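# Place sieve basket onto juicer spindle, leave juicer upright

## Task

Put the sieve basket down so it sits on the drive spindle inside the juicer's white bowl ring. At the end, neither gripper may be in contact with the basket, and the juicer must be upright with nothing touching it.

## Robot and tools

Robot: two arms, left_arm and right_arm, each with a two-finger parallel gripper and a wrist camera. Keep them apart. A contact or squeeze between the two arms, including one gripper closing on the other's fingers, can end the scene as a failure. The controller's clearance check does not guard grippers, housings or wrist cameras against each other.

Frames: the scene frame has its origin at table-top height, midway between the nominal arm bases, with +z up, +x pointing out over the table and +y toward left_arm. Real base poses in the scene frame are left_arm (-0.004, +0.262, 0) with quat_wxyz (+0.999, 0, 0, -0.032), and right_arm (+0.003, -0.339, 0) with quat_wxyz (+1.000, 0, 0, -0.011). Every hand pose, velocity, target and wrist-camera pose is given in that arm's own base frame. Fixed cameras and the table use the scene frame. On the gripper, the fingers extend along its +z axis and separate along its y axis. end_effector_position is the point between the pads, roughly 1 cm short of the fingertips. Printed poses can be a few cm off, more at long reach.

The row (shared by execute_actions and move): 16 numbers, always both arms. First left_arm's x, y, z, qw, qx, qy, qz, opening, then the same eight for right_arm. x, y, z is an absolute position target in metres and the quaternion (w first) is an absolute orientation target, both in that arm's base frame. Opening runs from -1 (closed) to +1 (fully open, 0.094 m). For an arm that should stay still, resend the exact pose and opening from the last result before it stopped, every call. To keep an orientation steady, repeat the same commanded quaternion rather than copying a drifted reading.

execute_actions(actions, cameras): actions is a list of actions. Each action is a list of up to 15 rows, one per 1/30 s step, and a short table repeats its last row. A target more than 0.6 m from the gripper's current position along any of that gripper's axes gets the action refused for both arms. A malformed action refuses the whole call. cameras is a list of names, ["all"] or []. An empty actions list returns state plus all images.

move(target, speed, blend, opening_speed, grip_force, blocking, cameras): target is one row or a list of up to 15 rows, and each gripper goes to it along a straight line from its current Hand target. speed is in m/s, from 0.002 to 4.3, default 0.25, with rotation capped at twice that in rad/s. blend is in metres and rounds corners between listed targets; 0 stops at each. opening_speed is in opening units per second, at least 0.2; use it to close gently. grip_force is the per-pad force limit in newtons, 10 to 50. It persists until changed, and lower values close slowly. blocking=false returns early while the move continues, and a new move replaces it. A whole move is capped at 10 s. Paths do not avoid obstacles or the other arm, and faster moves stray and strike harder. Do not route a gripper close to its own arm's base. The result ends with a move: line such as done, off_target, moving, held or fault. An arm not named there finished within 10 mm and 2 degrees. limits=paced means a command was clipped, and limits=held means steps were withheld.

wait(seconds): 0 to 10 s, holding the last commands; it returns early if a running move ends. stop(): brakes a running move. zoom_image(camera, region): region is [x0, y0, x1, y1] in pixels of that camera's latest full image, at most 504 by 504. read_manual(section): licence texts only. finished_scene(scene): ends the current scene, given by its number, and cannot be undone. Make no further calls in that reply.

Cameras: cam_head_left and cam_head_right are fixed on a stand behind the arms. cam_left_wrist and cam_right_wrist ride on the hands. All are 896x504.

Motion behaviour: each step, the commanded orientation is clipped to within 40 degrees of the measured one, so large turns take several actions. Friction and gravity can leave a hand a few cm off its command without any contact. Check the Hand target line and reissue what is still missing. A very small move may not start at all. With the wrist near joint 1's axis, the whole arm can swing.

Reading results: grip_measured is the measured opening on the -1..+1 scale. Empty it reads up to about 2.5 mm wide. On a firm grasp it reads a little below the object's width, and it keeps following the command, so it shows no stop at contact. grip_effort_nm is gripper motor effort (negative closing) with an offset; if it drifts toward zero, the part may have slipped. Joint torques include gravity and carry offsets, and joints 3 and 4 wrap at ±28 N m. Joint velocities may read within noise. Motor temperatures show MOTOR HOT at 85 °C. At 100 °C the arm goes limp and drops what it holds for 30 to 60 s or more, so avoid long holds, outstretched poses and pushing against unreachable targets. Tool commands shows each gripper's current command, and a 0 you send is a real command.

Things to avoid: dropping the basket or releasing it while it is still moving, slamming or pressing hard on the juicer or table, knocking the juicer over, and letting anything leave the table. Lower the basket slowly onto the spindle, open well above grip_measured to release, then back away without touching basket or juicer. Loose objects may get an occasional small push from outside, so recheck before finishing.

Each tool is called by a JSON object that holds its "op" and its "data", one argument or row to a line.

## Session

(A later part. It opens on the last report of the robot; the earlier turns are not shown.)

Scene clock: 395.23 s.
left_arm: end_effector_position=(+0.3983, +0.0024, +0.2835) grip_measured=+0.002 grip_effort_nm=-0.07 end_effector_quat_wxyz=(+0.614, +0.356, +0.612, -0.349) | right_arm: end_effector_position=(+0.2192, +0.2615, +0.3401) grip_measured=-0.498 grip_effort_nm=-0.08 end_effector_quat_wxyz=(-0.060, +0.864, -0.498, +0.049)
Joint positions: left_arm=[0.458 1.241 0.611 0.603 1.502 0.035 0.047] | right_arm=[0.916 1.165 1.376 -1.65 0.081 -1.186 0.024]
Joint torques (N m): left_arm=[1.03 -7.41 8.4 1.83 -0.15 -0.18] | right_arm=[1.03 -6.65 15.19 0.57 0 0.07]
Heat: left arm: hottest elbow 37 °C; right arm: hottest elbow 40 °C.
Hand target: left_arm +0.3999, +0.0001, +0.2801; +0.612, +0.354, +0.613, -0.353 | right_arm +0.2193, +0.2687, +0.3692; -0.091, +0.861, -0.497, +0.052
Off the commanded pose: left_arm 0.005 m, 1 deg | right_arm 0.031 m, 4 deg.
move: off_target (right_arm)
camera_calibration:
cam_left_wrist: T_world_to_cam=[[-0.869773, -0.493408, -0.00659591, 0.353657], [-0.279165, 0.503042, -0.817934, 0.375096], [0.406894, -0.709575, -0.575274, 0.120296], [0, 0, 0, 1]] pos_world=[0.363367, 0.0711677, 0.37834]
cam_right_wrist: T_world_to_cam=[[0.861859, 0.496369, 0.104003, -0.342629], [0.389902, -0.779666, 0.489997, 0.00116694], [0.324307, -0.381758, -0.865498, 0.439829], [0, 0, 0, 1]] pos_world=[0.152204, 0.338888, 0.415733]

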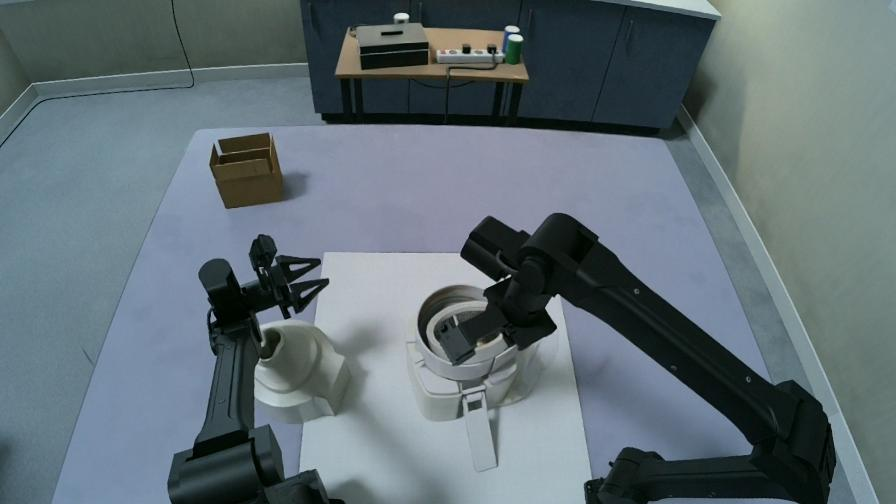

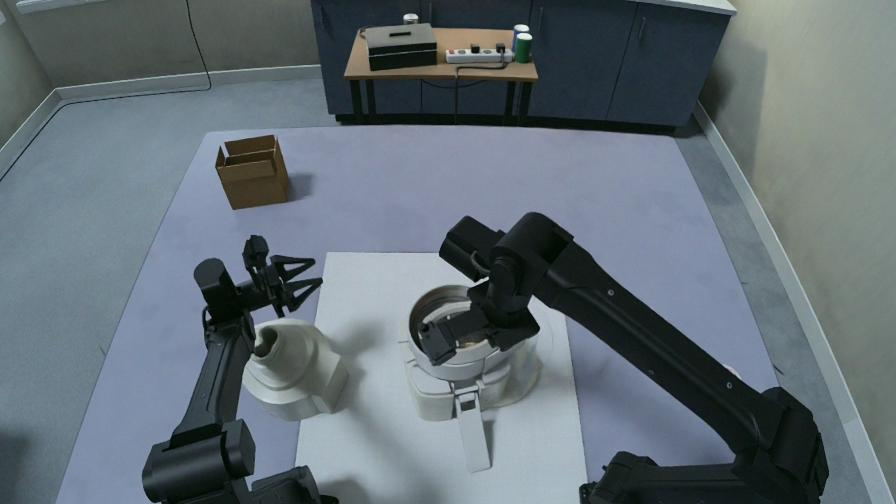

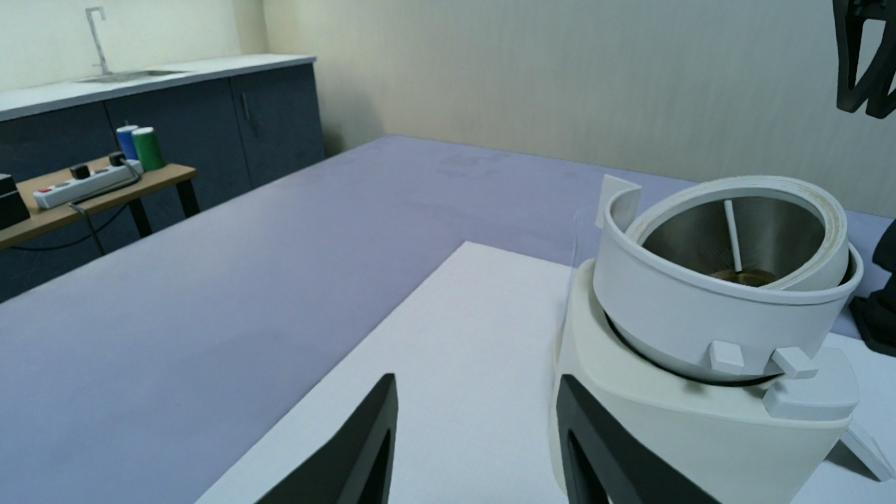

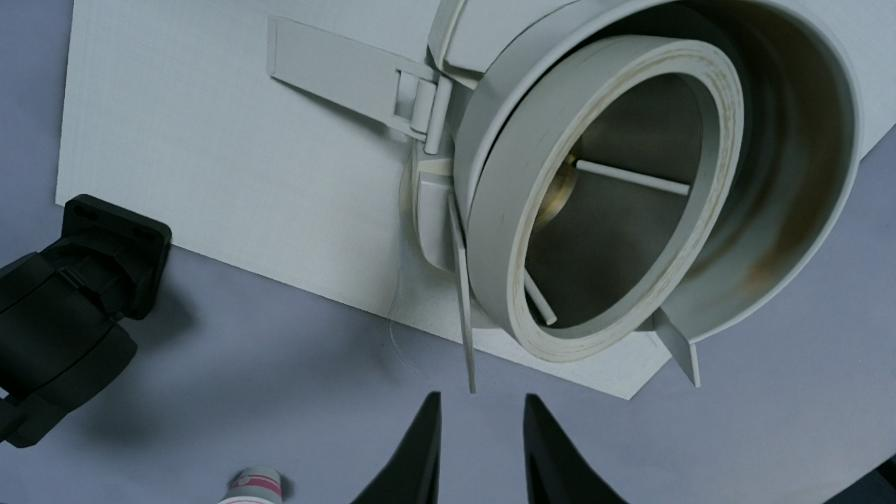

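{"op": "move", "data": {
  "target": [
    [0.40,0.0,0.28,0.612,0.3536,0.612,-0.3536,0,0.24,0.24,0.39,-0.0091,-0.0867,0.9907,0.1042,0],
    [0.40,0.0,0.28,0.612,0.3536,0.612,-0.3536,0,0.308,0.238,0.32,-0.0091,-0.0867,0.9907,0.1042,0]
  ],
  "speed": 0.25,
  "blend": 0.03,
  "cameras": ["all"]
}}

{"op": "zoom_image", "data": {
  "camera": "cam_left_wrist",
  "region": [540, 60, 896, 400]
}}

{"op": "zoom_image", "data": {
  "camera": "cam_head_left",
  "region": [350, 220, 600, 420]
}}

Scene clock: 444.80 s.
left_arm: end_effector_position=(+0.3983, +0.0024, +0.2835) grip_measured=+0.002 grip_effort_nm=-0.07 end_effector_quat_wxyz=(+0.614, +0.356, +0.612, -0.349) | right_arm: end_effector_position=(+0.3006, +0.2357, +0.3091) grip_measured=-0.001 grip_effort_nm=0.08 end_effector_quat_wxyz=(-0.028, -0.082, +0.992, +0.093)
Joint positions: left_arm=[0.458 1.241 0.611 0.603 1.502 0.035 0.047] | right_arm=[0.58 1.313 1.417 -1.635 -0.19 0.419 0.047]
Joint torques (N m): left_arm=[0.21 -7.71 8.57 1.8 -0.07 -0.19] | right_arm=[-0.91 -8.88 11.63 1.32 -0.22 -0.19]
Motor temperatures (°C): left_arm=[25 33 37 26 24 26 27] | right_arm=[27 32 47 23 26 25 26]
Heat: left arm: hottest elbow 37 °C; right arm: hottest elbow 47 °C.
Hand target: left_arm +0.3999, +0.0001, +0.2801; +0.612, +0.354, +0.613, -0.353 | right_arm +0.3077, +0.2378, +0.3200; -0.009, -0.087, +0.991, +0.104
Off the commanded pose: left_arm 0.005 m, 1 deg | right_arm 0.013 m, 3 deg.
move: off_target (right_arm)
camera_calibration:
cam_left_wrist: T_world_to_cam=[[-0.869773, -0.493408, -0.00659591, 0.353657], [-0.279165, 0.503042, -0.817934, 0.375096], [0.406894, -0.709575, -0.575274, 0.120296], [0, 0, 0, 1]] pos_world=[0.363367, 0.0711677, 0.37834]
cam_right_wrist: T_world_to_cam=[[0.150322, -0.960074, -0.235926, 0.265433], [-0.832817, -0.251566, 0.493082, 0.206628], [-0.532746, 0.122362, -0.837382, 0.506848], [0, 0, 0, 1]] pos_world=[0.402204, 0.244797, 0.385163]

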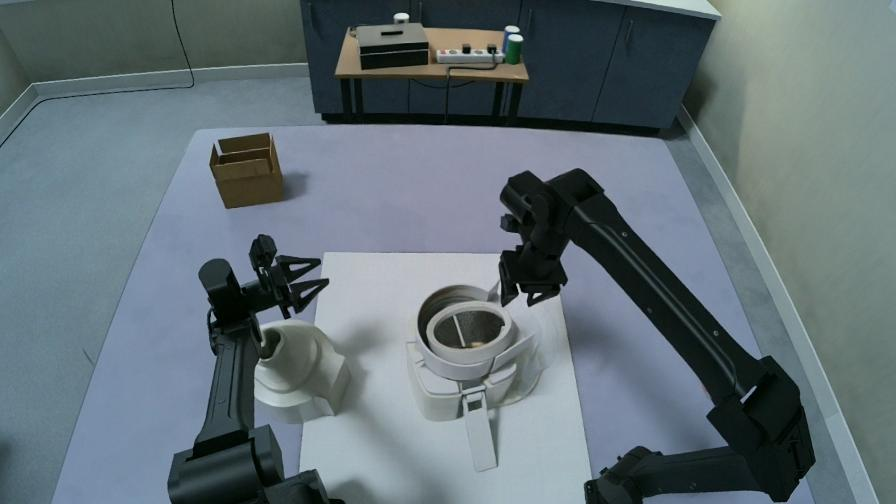

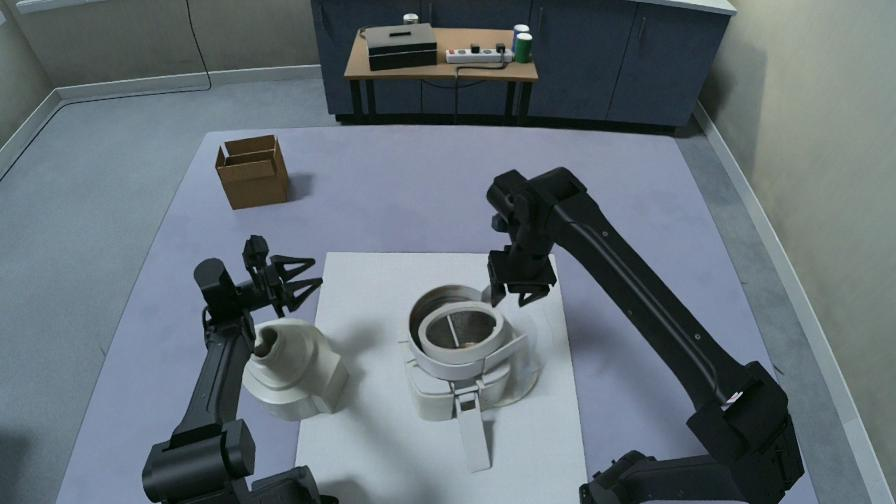

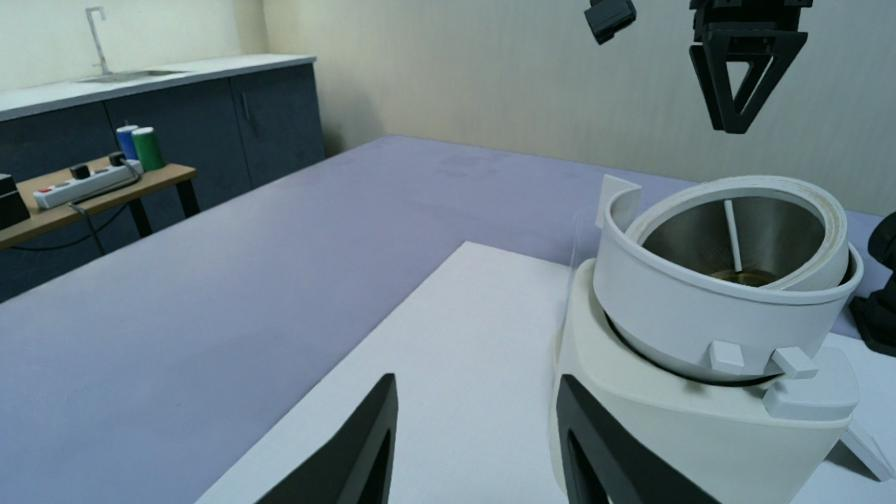

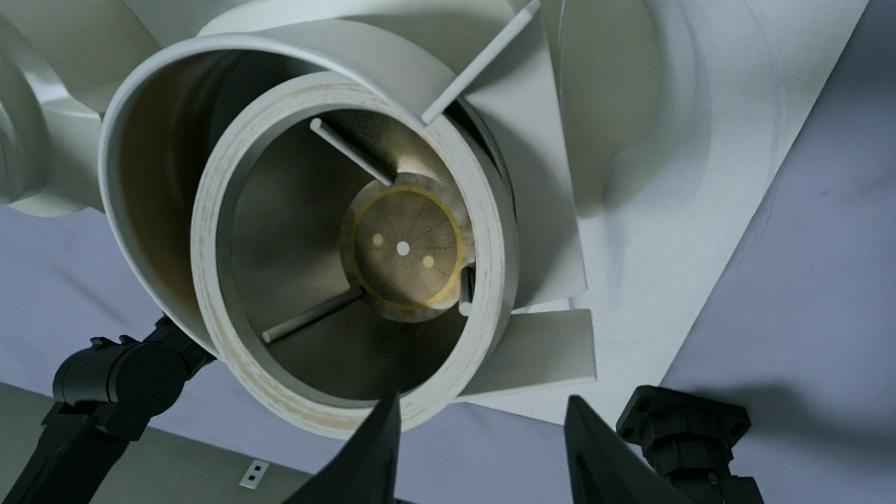

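Scaled by 1.416 from the camera's 896x504 image, which has a finer 1280x720 frame.

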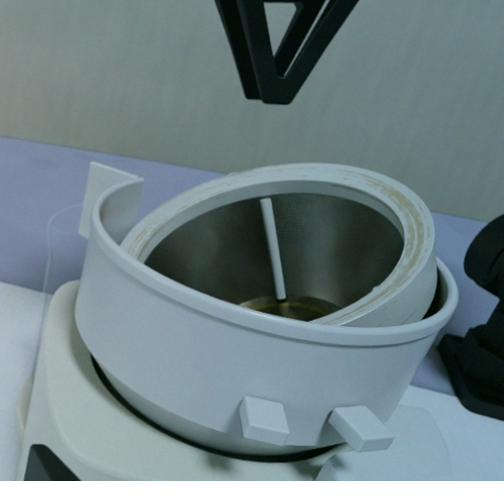

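Scaled by 2.016 from the camera's 896x504 image, which has a finer 1280x720 frame.

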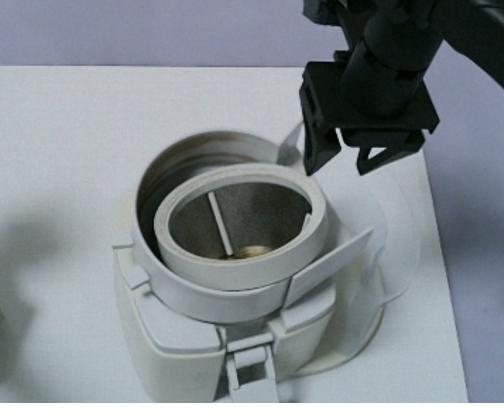

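{"op": "move", "data": {
  "target": [
    [0.40,0.0,0.28,0.612,0.3536,0.612,-0.3536,0,0.322,0.249,0.29,-0.0091,-0.0867,0.9907,0.1042,0],
    [0.40,0.0,0.28,0.612,0.3536,0.612,-0.3536,0,0.32,0.248,0.255,-0.0091,-0.0867,0.9907,0.1042,0]
  ],
  "speed": 0.1,
  "blend": 0.01,
  "cameras": ["cam_left_wrist","cam_right_wrist","cam_head_left"]
}}

{"op": "zoom_image", "data": {
  "camera": "cam_left_wrist",
  "region": [540, 60, 896, 400]
}}

{"op": "zoom_image", "data": {
  "camera": "cam_head_left",
  "region": [350, 220, 600, 420]
}}

Scene clock: 462.60 s.
left_arm: end_effector_position=(+0.3983, +0.0024, +0.2835) grip_measured=+0.002 grip_effort_nm=-0.07 end_effector_quat_wxyz=(+0.614, +0.356, +0.612, -0.349) | right_arm: end_effector_position=(+0.3184, +0.2474, +0.2618) grip_measured=-0.001 grip_effort_nm=0.08 end_effector_quat_wxyz=(-0.007, -0.084, +0.991, +0.104)
Joint positions: left_arm=[0.458 1.241 0.611 0.603 1.502 0.035 0.047] | right_arm=[0.58 1.334 1.31 -1.461 -0.19 0.419 0.047]
Joint torques (N m): left_arm=[0.79 -6.36 8.53 1.78 -0.11 -0.16] | right_arm=[-0.85 -8.53 8.81 1.61 -0.19 -0.14]
Heat: left arm: hottest elbow 37 °C; right arm: hottest elbow 48 °C.
Hand target: left_arm +0.3999, +0.0001, +0.2801; +0.612, +0.354, +0.613, -0.353 | right_arm +0.3200, +0.2479, +0.2551; -0.009, -0.087, +0.991, +0.104
Off the commanded pose: left_arm 0.005 m, 1 deg | right_arm 0.007 m, 0 deg.
move: done
camera_calibration:
cam_left_wrist: T_world_to_cam=[[-0.869773, -0.493408, -0.00659591, 0.353657], [-0.279165, 0.503042, -0.817934, 0.375096], [0.406894, -0.709575, -0.575274, 0.120296], [0, 0, 0, 1]] pos_world=[0.363367, 0.0711677, 0.37834]
cam_right_wrist: T_world_to_cam=[[0.16021, -0.953791, -0.254195, 0.26292], [-0.851035, -0.263934, 0.453958, 0.266775], [-0.500072, 0.1436, -0.853995, 0.463983], [0, 0, 0, 1]] pos_world=[0.416937, 0.254554, 0.341968]
Images, in order (width x height): cam_head_left 896x504, cam_left_wrist 896x504, cam_right_wrist 896x504.

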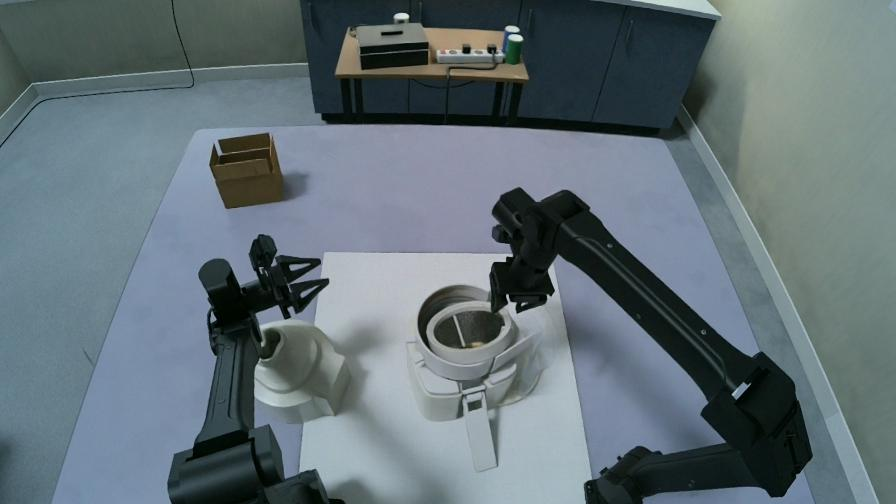

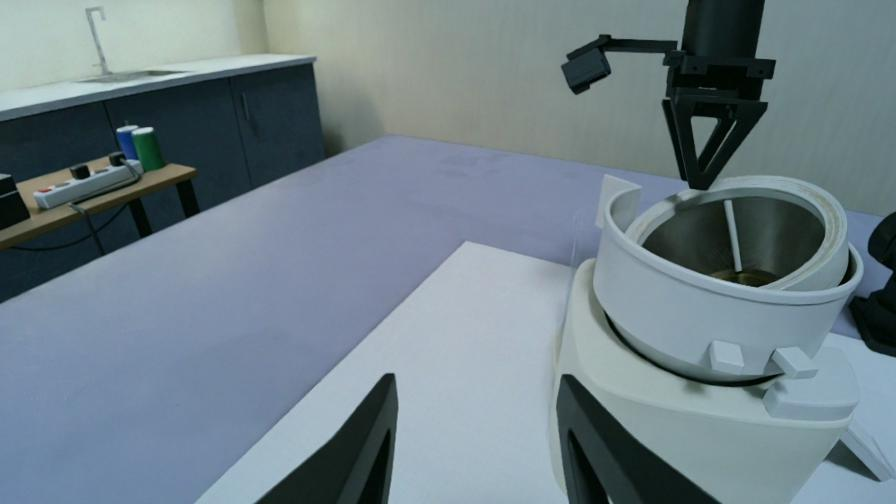

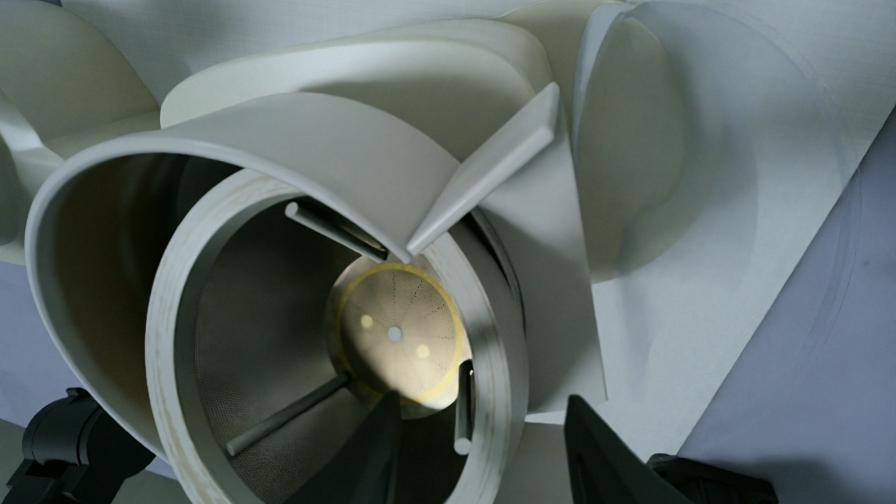

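Scaled by 1.416 from the camera's 896x504 image, which has a finer 1280x720 frame.

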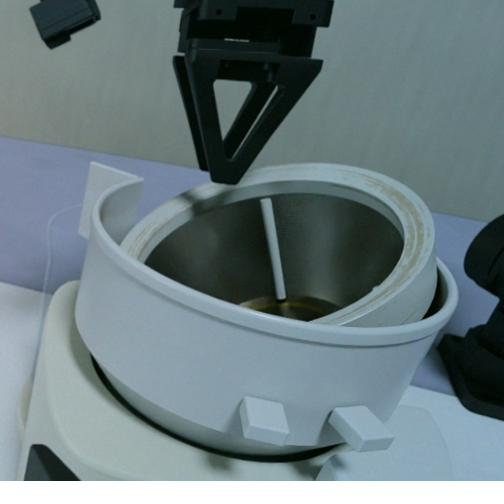

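Scaled by 2.016 from the camera's 896x504 image, which has a finer 1280x720 frame.

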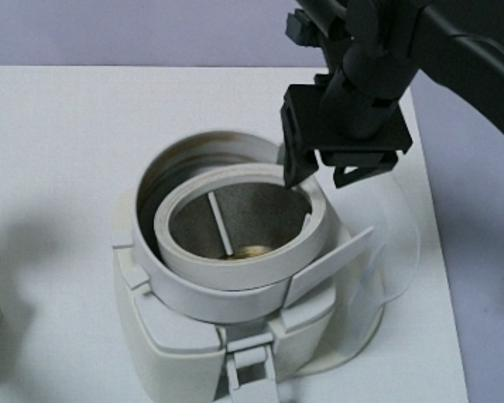

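{"op": "move", "data": {
  "target": [
    [0.40,0.0,0.28,0.612,0.3536,0.612,-0.3536,0,0.321,0.247,0.222,-0.0091,-0.0867,0.9907,0.1042,0]
  ],
  "speed": 0.06,
  "cameras": ["cam_left_wrist","cam_right_wrist"]
}}

{"op": "zoom_image", "data": {
  "camera": "cam_left_wrist",
  "region": [540, 60, 896, 400]
}}

Scene clock: 473.87 s.
left_arm: end_effector_position=(+0.3983, +0.0024, +0.2835) grip_measured=+0.002 grip_effort_nm=-0.07 end_effector_quat_wxyz=(+0.614, +0.356, +0.612, -0.349) | right_arm: end_effector_position=(+0.3188, +0.2477, +0.2300) grip_measured=-0.001 grip_effort_nm=0.08 end_effector_quat_wxyz=(-0.007, -0.084, +0.991, +0.104)
Joint positions: left_arm=[0.458 1.241 0.611 0.603 1.502 0.035 0.047] | right_arm=[0.58 1.339 1.232 -1.375 -0.19 0.419 0.047]
Joint torques (N m): left_arm=[1.61 -7.47 8.69 1.89 -0.09 -0.16] | right_arm=[-1.26 -8.18 8.66 1.51 -0.2 -0.17]
Heat: left arm: hottest elbow 37 °C; right arm: hottest elbow 47 °C.
Hand target: left_arm +0.3999, +0.0001, +0.2801; +0.612, +0.354, +0.613, -0.353 | right_arm +0.3209, +0.2469, +0.2221; -0.009, -0.087, +0.991, +0.104
Off the commanded pose: left_arm 0.005 m, 1 deg | right_arm 0.008 m, 0 deg.
move: done
camera_calibration:
cam_left_wrist: T_world_to_cam=[[-0.869773, -0.493408, -0.00659591, 0.353657], [-0.279165, 0.503042, -0.817934, 0.375096], [0.406894, -0.709575, -0.575274, 0.120296], [0, 0, 0, 1]] pos_world=[0.363367, 0.0711677, 0.37834]
cam_right_wrist: T_world_to_cam=[[0.160667, -0.953395, -0.25539, 0.255084], [-0.851814, -0.264649, 0.452078, 0.282558], [-0.498597, 0.144911, -0.854635, 0.436286], [0, 0, 0, 1]] pos_world=[0.417234, 0.254751, 0.310273]
Images, in order (width x height): cam_left_wrist 896x504, cam_right_wrist 896x504.

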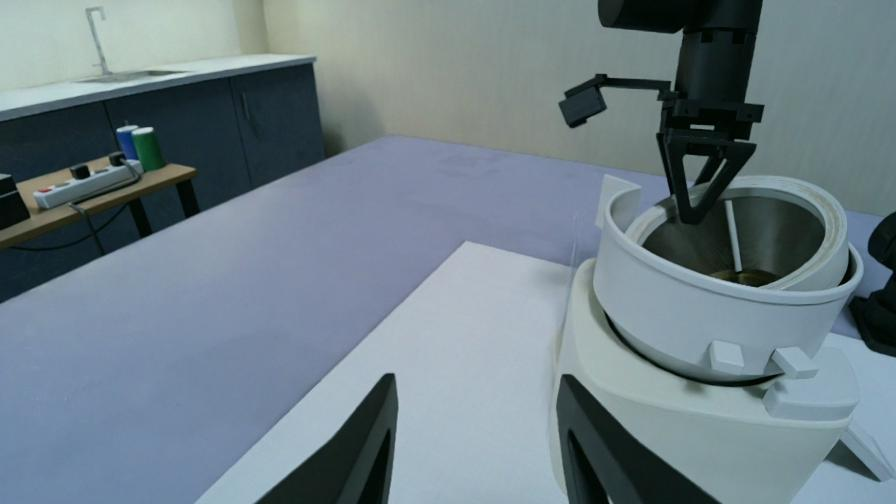

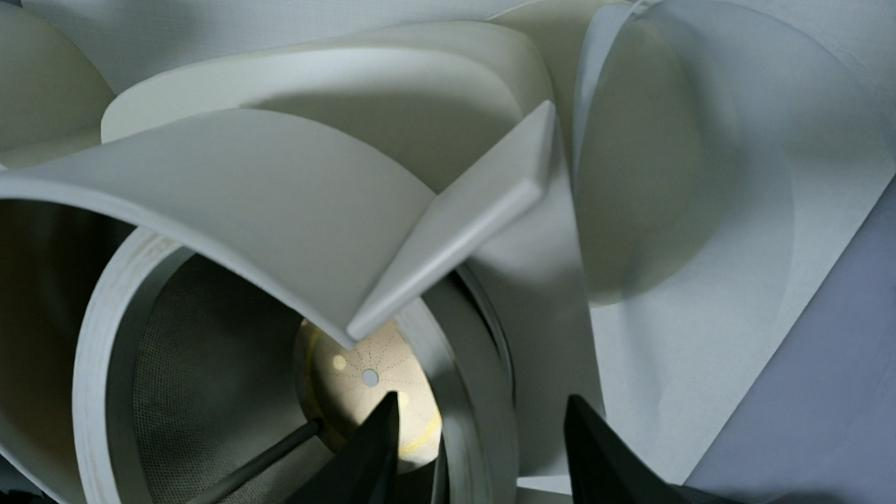

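Scaled by 1.416 from the camera's 896x504 image, which has a finer 1280x720 frame.

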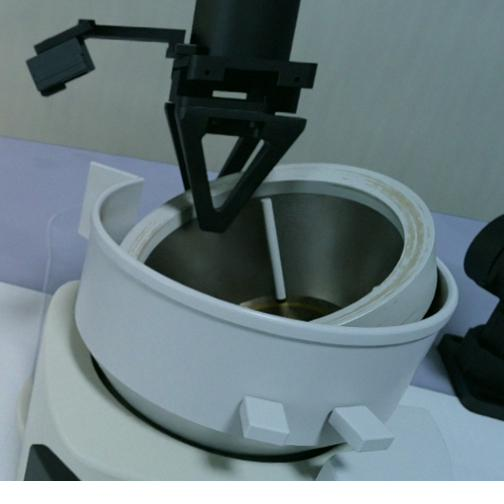

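{"op": "move", "data": {
  "target": [
    [0.40,0.0,0.28,0.612,0.3536,0.612,-0.3536,0,0.321,0.249,0.224,-0.0091,-0.0867,0.9907,0.1042,0],
    [0.40,0.0,0.28,0.612,0.3536,0.612,-0.3536,0,0.321,0.249,0.224,-0.0091,-0.0867,0.9907,0.1042,-0.8]
  ],
  "speed": 0.06,
  "opening_speed": 0.5,
  "cameras": ["cam_left_wrist","cam_right_wrist","cam_head_left"]
}}

{"op": "zoom_image", "data": {
  "camera": "cam_left_wrist",
  "region": [540, 60, 896, 400]
}}

Scene clock: 481.83 s.
left_arm: end_effector_position=(+0.3983, +0.0024, +0.2835) grip_measured=+0.002 grip_effort_nm=-0.07 end_effector_quat_wxyz=(+0.614, +0.356, +0.612, -0.349) | right_arm: end_effector_position=(+0.3184, +0.2472, +0.2282) grip_measured=-0.693 grip_effort_nm=-1.02 end_effector_quat_wxyz=(-0.007, -0.098, +0.990, +0.103)
Joint positions: left_arm=[0.458 1.241 0.611 0.603 1.502 0.035 0.047] | right_arm=[0.58 1.341 1.229 -1.375 -0.189 0.392 0.014]
Joint torques (N m): left_arm=[1.38 -7.12 8.65 1.7 -0.07 -0.14] | right_arm=[-0.38 -8.18 9.66 1.32 -0.25 0.11]
Heat: left arm: hottest elbow 37 °C; right arm: hottest elbow 46 °C.
Hand target: left_arm +0.3999, +0.0001, +0.2801; +0.612, +0.354, +0.613, -0.353 | right_arm +0.3210, +0.2489, +0.2240; -0.009, -0.087, +0.991, +0.104
Off the commanded pose: left_arm 0.005 m, 1 deg | right_arm 0.005 m, 1 deg.
move: done
camera_calibration:
cam_left_wrist: T_world_to_cam=[[-0.869773, -0.493408, -0.00659591, 0.353657], [-0.279165, 0.503042, -0.817934, 0.375096], [0.406894, -0.709575, -0.575274, 0.120296], [0, 0, 0, 1]] pos_world=[0.363367, 0.0711677, 0.37834]
cam_right_wrist: T_world_to_cam=[[0.186331, -0.949463, -0.252589, 0.24446], [-0.845599, -0.28588, 0.450816, 0.286512], [-0.500243, 0.129588, -0.856133, 0.439285], [0, 0, 0, 1]] pos_world=[0.416473, 0.257088, 0.30867]
Images, in order (width x height): cam_head_left 896x504, cam_left_wrist 896x504, cam_right_wrist 896x504.

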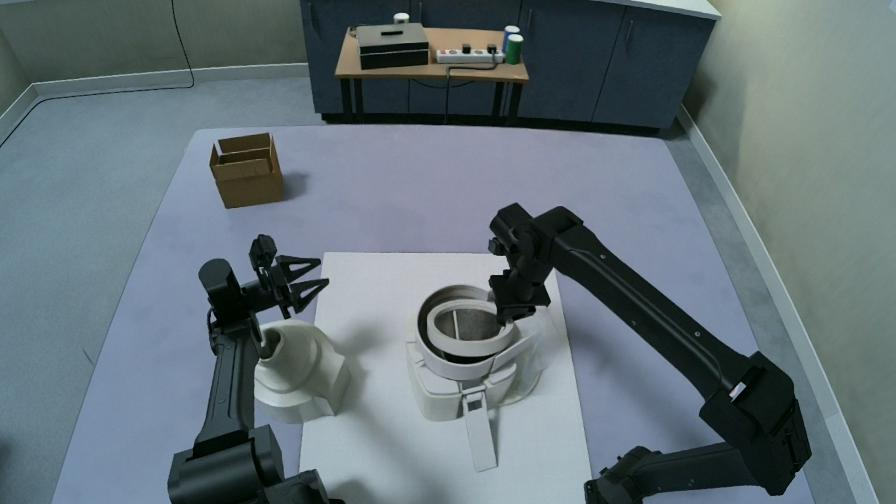

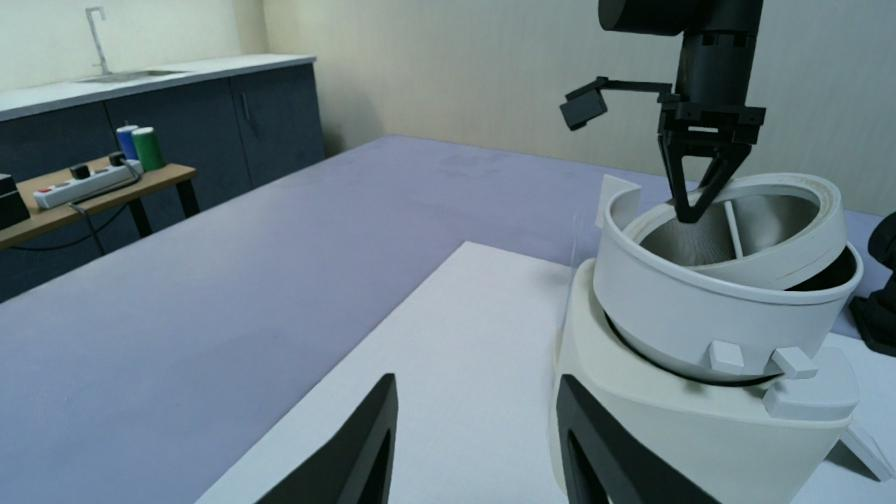

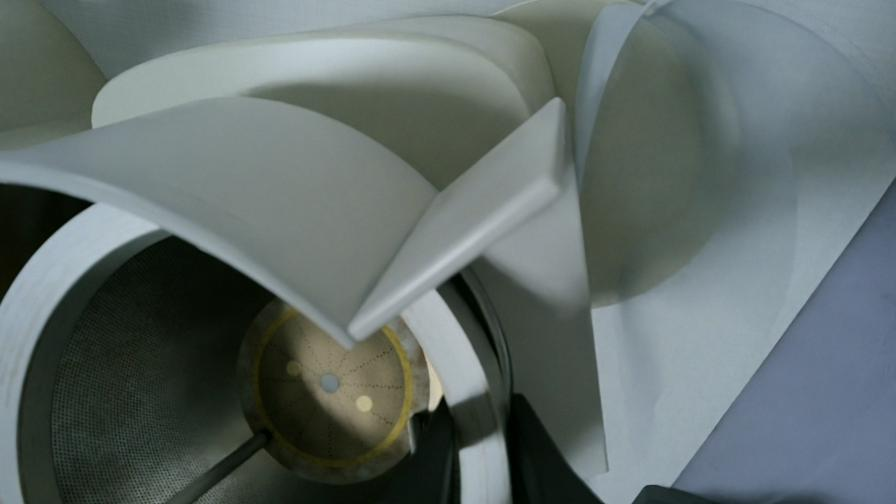

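Scaled by 1.416 from the camera's 896x504 image, which has a finer 1280x720 frame.

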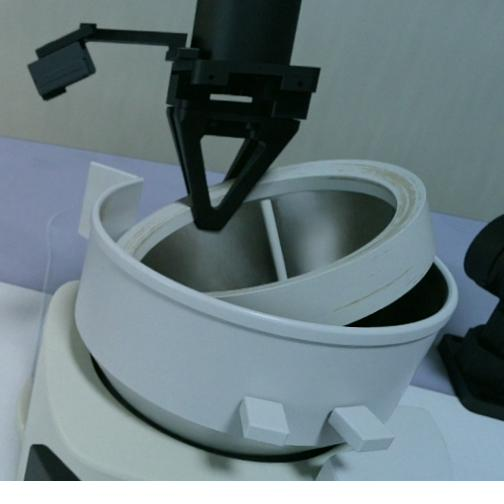

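{"op": "move", "data": {
  "target": [
    [0.40,0.0,0.28,0.612,0.3536,0.612,-0.3536,0,0.325,0.255,0.29,-0.0091,-0.0867,0.9907,0.1042,-1],
    [0.40,0.0,0.28,0.612,0.3536,0.612,-0.3536,0,0.325,0.255,0.33,0.1412,-0.1014,0.9742,0.1432,-1]
  ],
  "speed": 0.12,
  "blend": 0.02,
  "cameras": ["all"]
}}

{"op": "zoom_image", "data": {
  "camera": "cam_left_wrist",
  "region": [540, 0, 896, 400]
}}

{"op": "zoom_image", "data": {
  "camera": "cam_head_left",
  "region": [350, 220, 600, 420]
}}

Scene clock: 493.27 s.
left_arm: end_effector_position=(+0.3983, +0.0024, +0.2835) grip_measured=+0.002 grip_effort_nm=-0.07 end_effector_quat_wxyz=(+0.614, +0.356, +0.612, -0.349) | right_arm: end_effector_position=(+0.3255, +0.2488, +0.3191) grip_measured=-0.705 grip_effort_nm=-1.03 end_effector_quat_wxyz=(+0.124, -0.102, +0.978, +0.131)
Joint positions: left_arm=[0.458 1.241 0.611 0.603 1.502 0.035 0.047] | right_arm=[0.608 1.195 1.309 -1.339 -0.107 0.42 0.014]
Joint torques (N m): left_arm=[1.61 -7.71 8.62 1.84 -0.12 -0.1] | right_arm=[0.32 -8.41 10.74 2.18 -0.1 0.06]
Heat: left arm: hottest elbow 37 °C; right arm: hottest elbow 45 °C.
Hand target: left_arm +0.3999, +0.0001, +0.2801; +0.612, +0.354, +0.613, -0.353 | right_arm +0.3248, +0.2548, +0.3302; +0.141, -0.101, +0.974, +0.144
Off the commanded pose: left_arm 0.005 m, 1 deg | right_arm 0.013 m, 2 deg.
move: off_target (right_arm)
camera_calibration:
cam_left_wrist: T_world_to_cam=[[-0.869773, -0.493408, -0.00659591, 0.353657], [-0.279165, 0.503042, -0.817934, 0.375096], [0.406894, -0.709575, -0.575274, 0.120296], [0, 0, 0, 1]] pos_world=[0.363367, 0.0711677, 0.37834]
cam_right_wrist: T_world_to_cam=[[0.238357, -0.931006, -0.276431, 0.253631], [-0.933912, -0.297821, 0.197765, 0.364473], [-0.266447, 0.211024, -0.940465, 0.451005], [0, 0, 0, 1]] pos_world=[0.4001, 0.249507, 0.422186]

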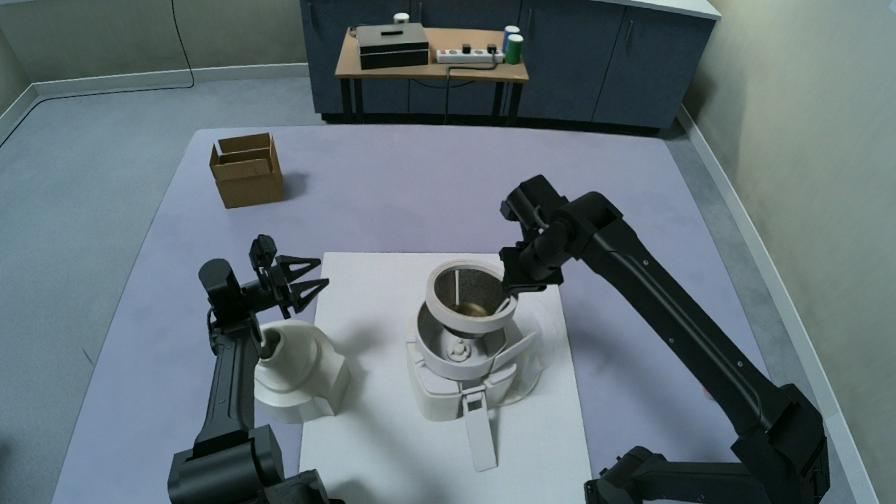

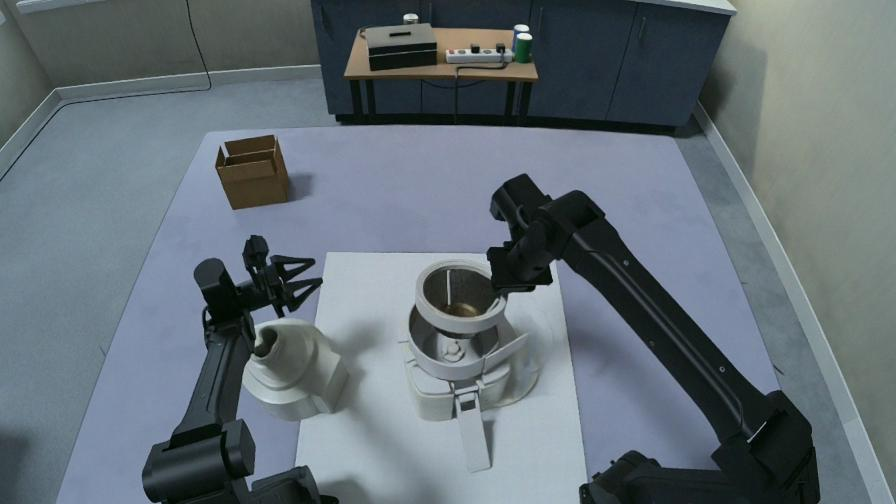

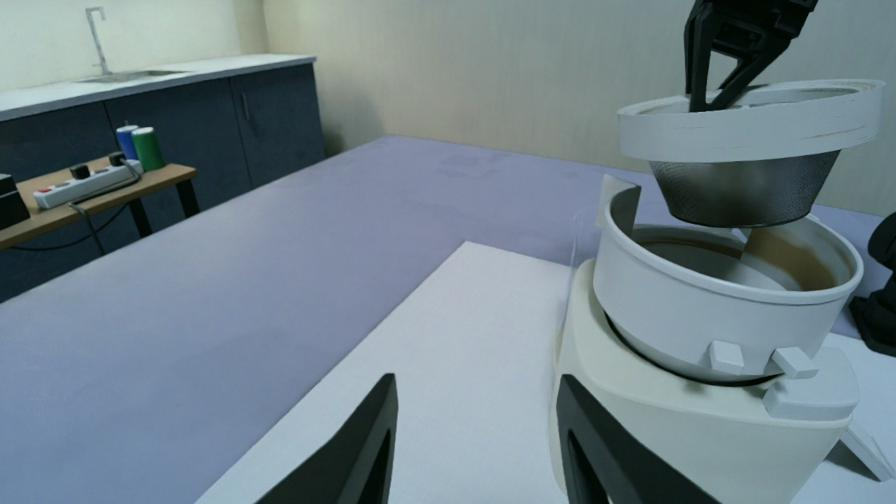

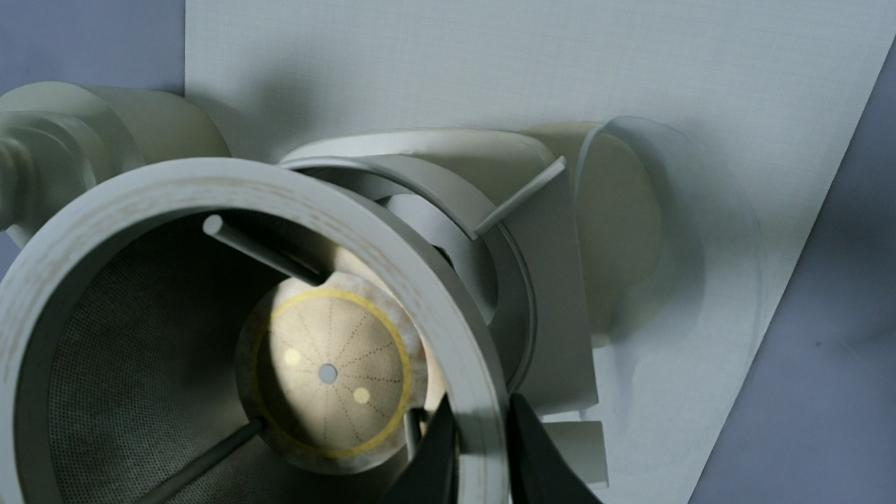

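Scaled by 1.260 from the camera's 896x504 image, which has a finer 1280x720 frame.

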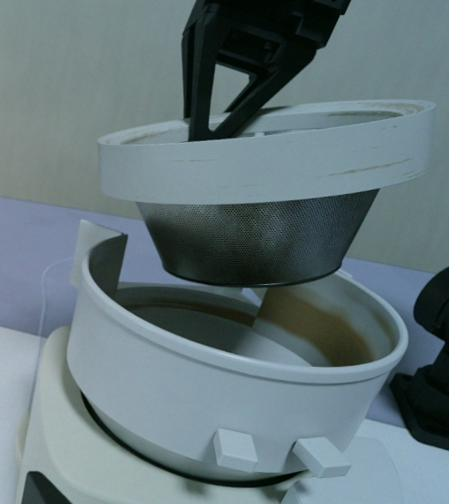

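Scaled by 2.016 from the camera's 896x504 image, which has a finer 1280x720 frame.

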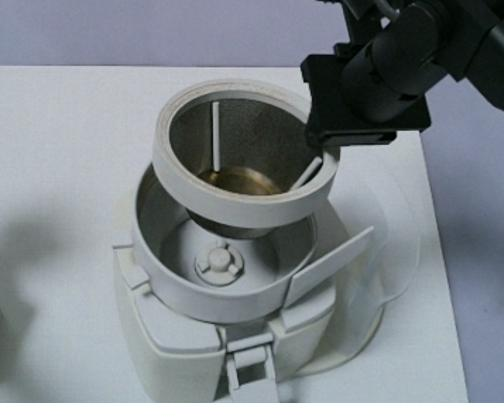

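{"op": "move", "data": {
  "target": [
    [0.40,0.0,0.28,0.612,0.3536,0.612,-0.3536,0,0.330,0.254,0.325,0.2153,-0.1079,0.957,0.1614,-1]
  ],
  "speed": 0.12,
  "cameras": ["all"]
}}

{"op": "zoom_image", "data": {
  "camera": "cam_left_wrist",
  "region": [540, 0, 896, 400]
}}

{"op": "zoom_image", "data": {
  "camera": "cam_head_left",
  "region": [400, 250, 540, 390]
}}

{"op": "zoom_image", "data": {
  "camera": "cam_head_right",
  "region": [400, 250, 540, 390]
}}

Scene clock: 515.67 s.
left_arm: end_effector_position=(+0.3983, +0.0024, +0.2835) grip_measured=+0.002 grip_effort_nm=-0.07 end_effector_quat_wxyz=(+0.614, +0.356, +0.612, -0.349) | right_arm: end_effector_position=(+0.3326, +0.2493, +0.3155) grip_measured=-0.705 grip_effort_nm=-1.03 end_effector_quat_wxyz=(+0.198, -0.103, +0.963, +0.149)
Joint positions: left_arm=[0.458 1.241 0.611 0.603 1.502 0.035 0.047] | right_arm=[0.617 1.117 1.202 -1.158 -0.065 0.42 0.014]
Joint torques (N m): left_arm=[1.08 -8.18 8.62 1.85 -0.08 -0.17] | right_arm=[0.38 -7.71 10.04 2.8 -0.01 -0.06]
Heat: left arm: hottest elbow 37 °C; right arm: hottest elbow 44 °C.
Hand target: left_arm +0.3999, +0.0001, +0.2801; +0.612, +0.354, +0.613, -0.353 | right_arm +0.3299, +0.2539, +0.3251; +0.215, -0.108, +0.957, +0.162
Off the commanded pose: left_arm 0.005 m, 1 deg | right_arm 0.011 m, 3 deg.
move: off_target (right_arm)
camera_calibration:
cam_left_wrist: T_world_to_cam=[[-0.869773, -0.493408, -0.00659591, 0.353657], [-0.279165, 0.503042, -0.817934, 0.375096], [0.406894, -0.709575, -0.575274, 0.120296], [0, 0, 0, 1]] pos_world=[0.363367, 0.0711677, 0.37834]
cam_right_wrist: T_world_to_cam=[[0.271858, -0.917414, -0.290595, 0.241421], [-0.954041, -0.296498, 0.0435245, 0.426946], [-0.126091, 0.265407, -0.955856, 0.394097], [0, 0, 0, 1]] pos_world=[0.391384, 0.243475, 0.428273]

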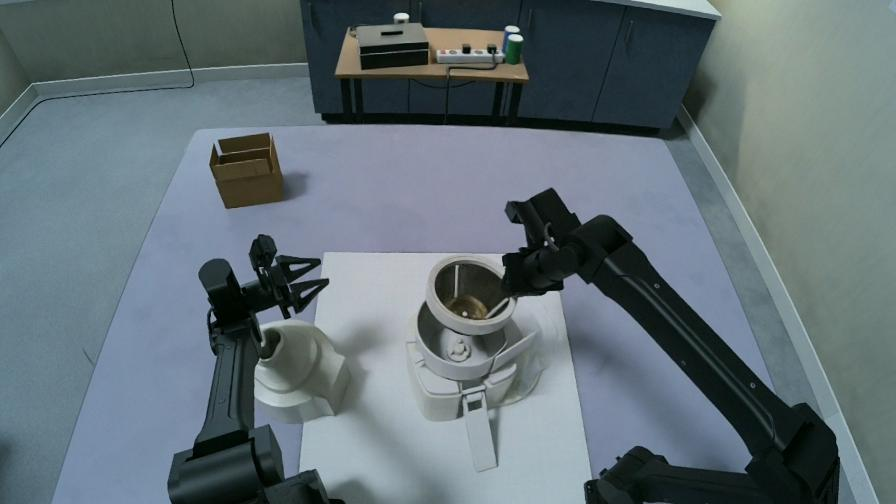

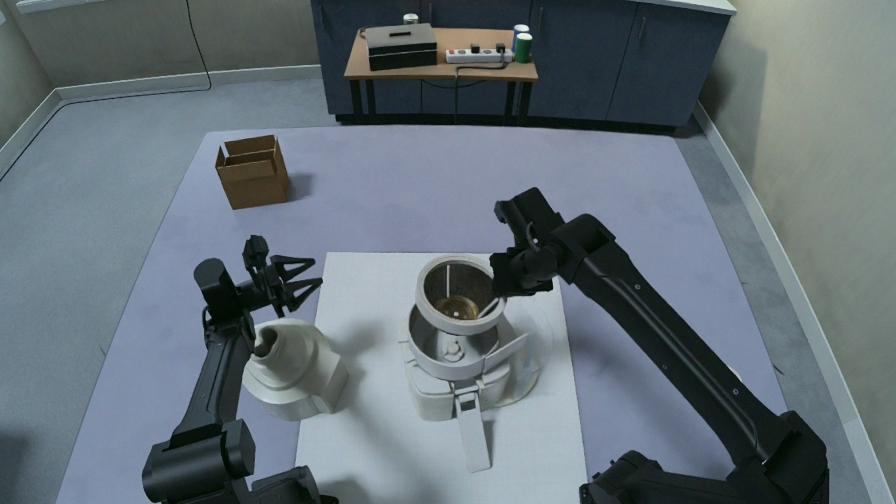

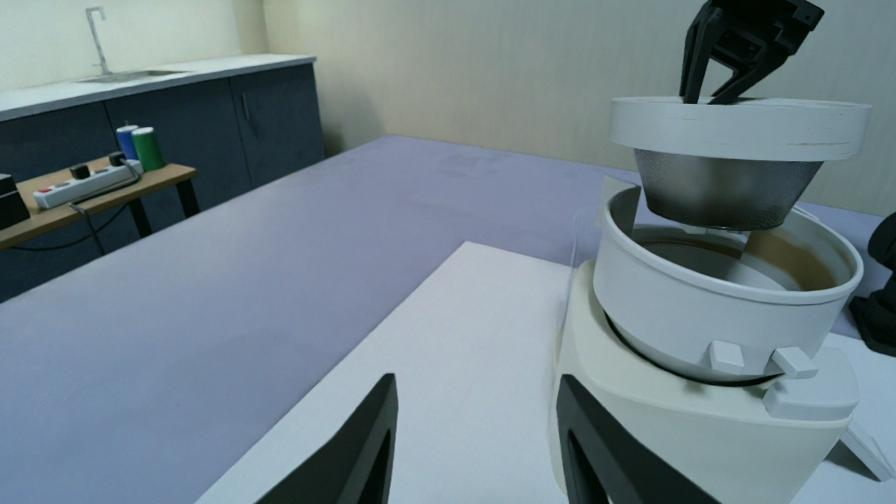

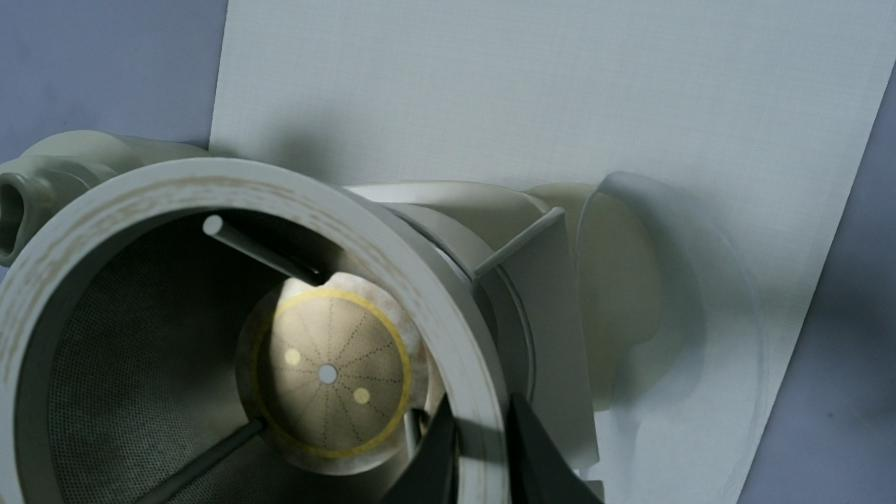

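Scaled by 1.260 from the camera's 896x504 image, which has a finer 1280x720 frame.

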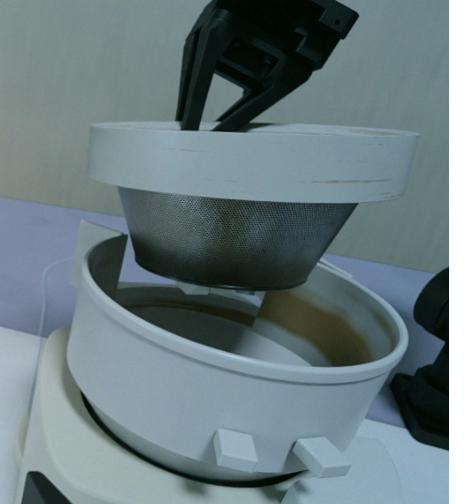

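Scaled by 3.600 from the camera's 896x504 image, which has a finer 1280x720 frame.

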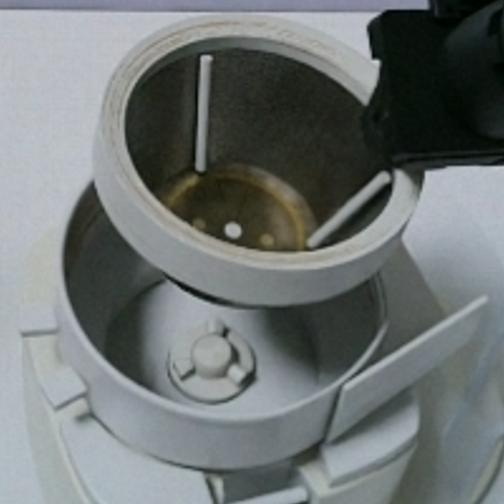

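Scaled by 3.600 from the camera's 896x504 image, which has a finer 1280x720 frame.

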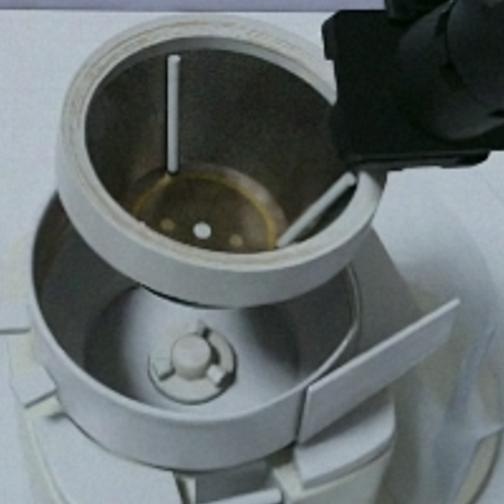

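{"op": "zoom_image", "data": {
  "camera": "cam_left_wrist",
  "region": [620, 160, 820, 300]
}}

Scaled by 2.520 from the camera's 896x504 image, which has a finer 1280x720 frame.

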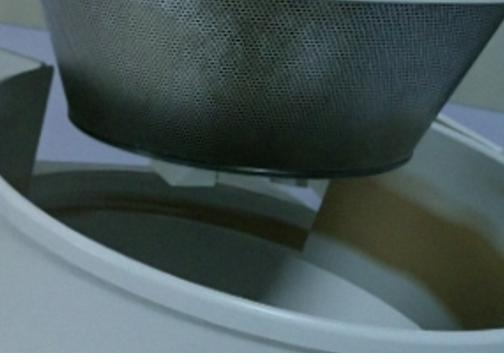

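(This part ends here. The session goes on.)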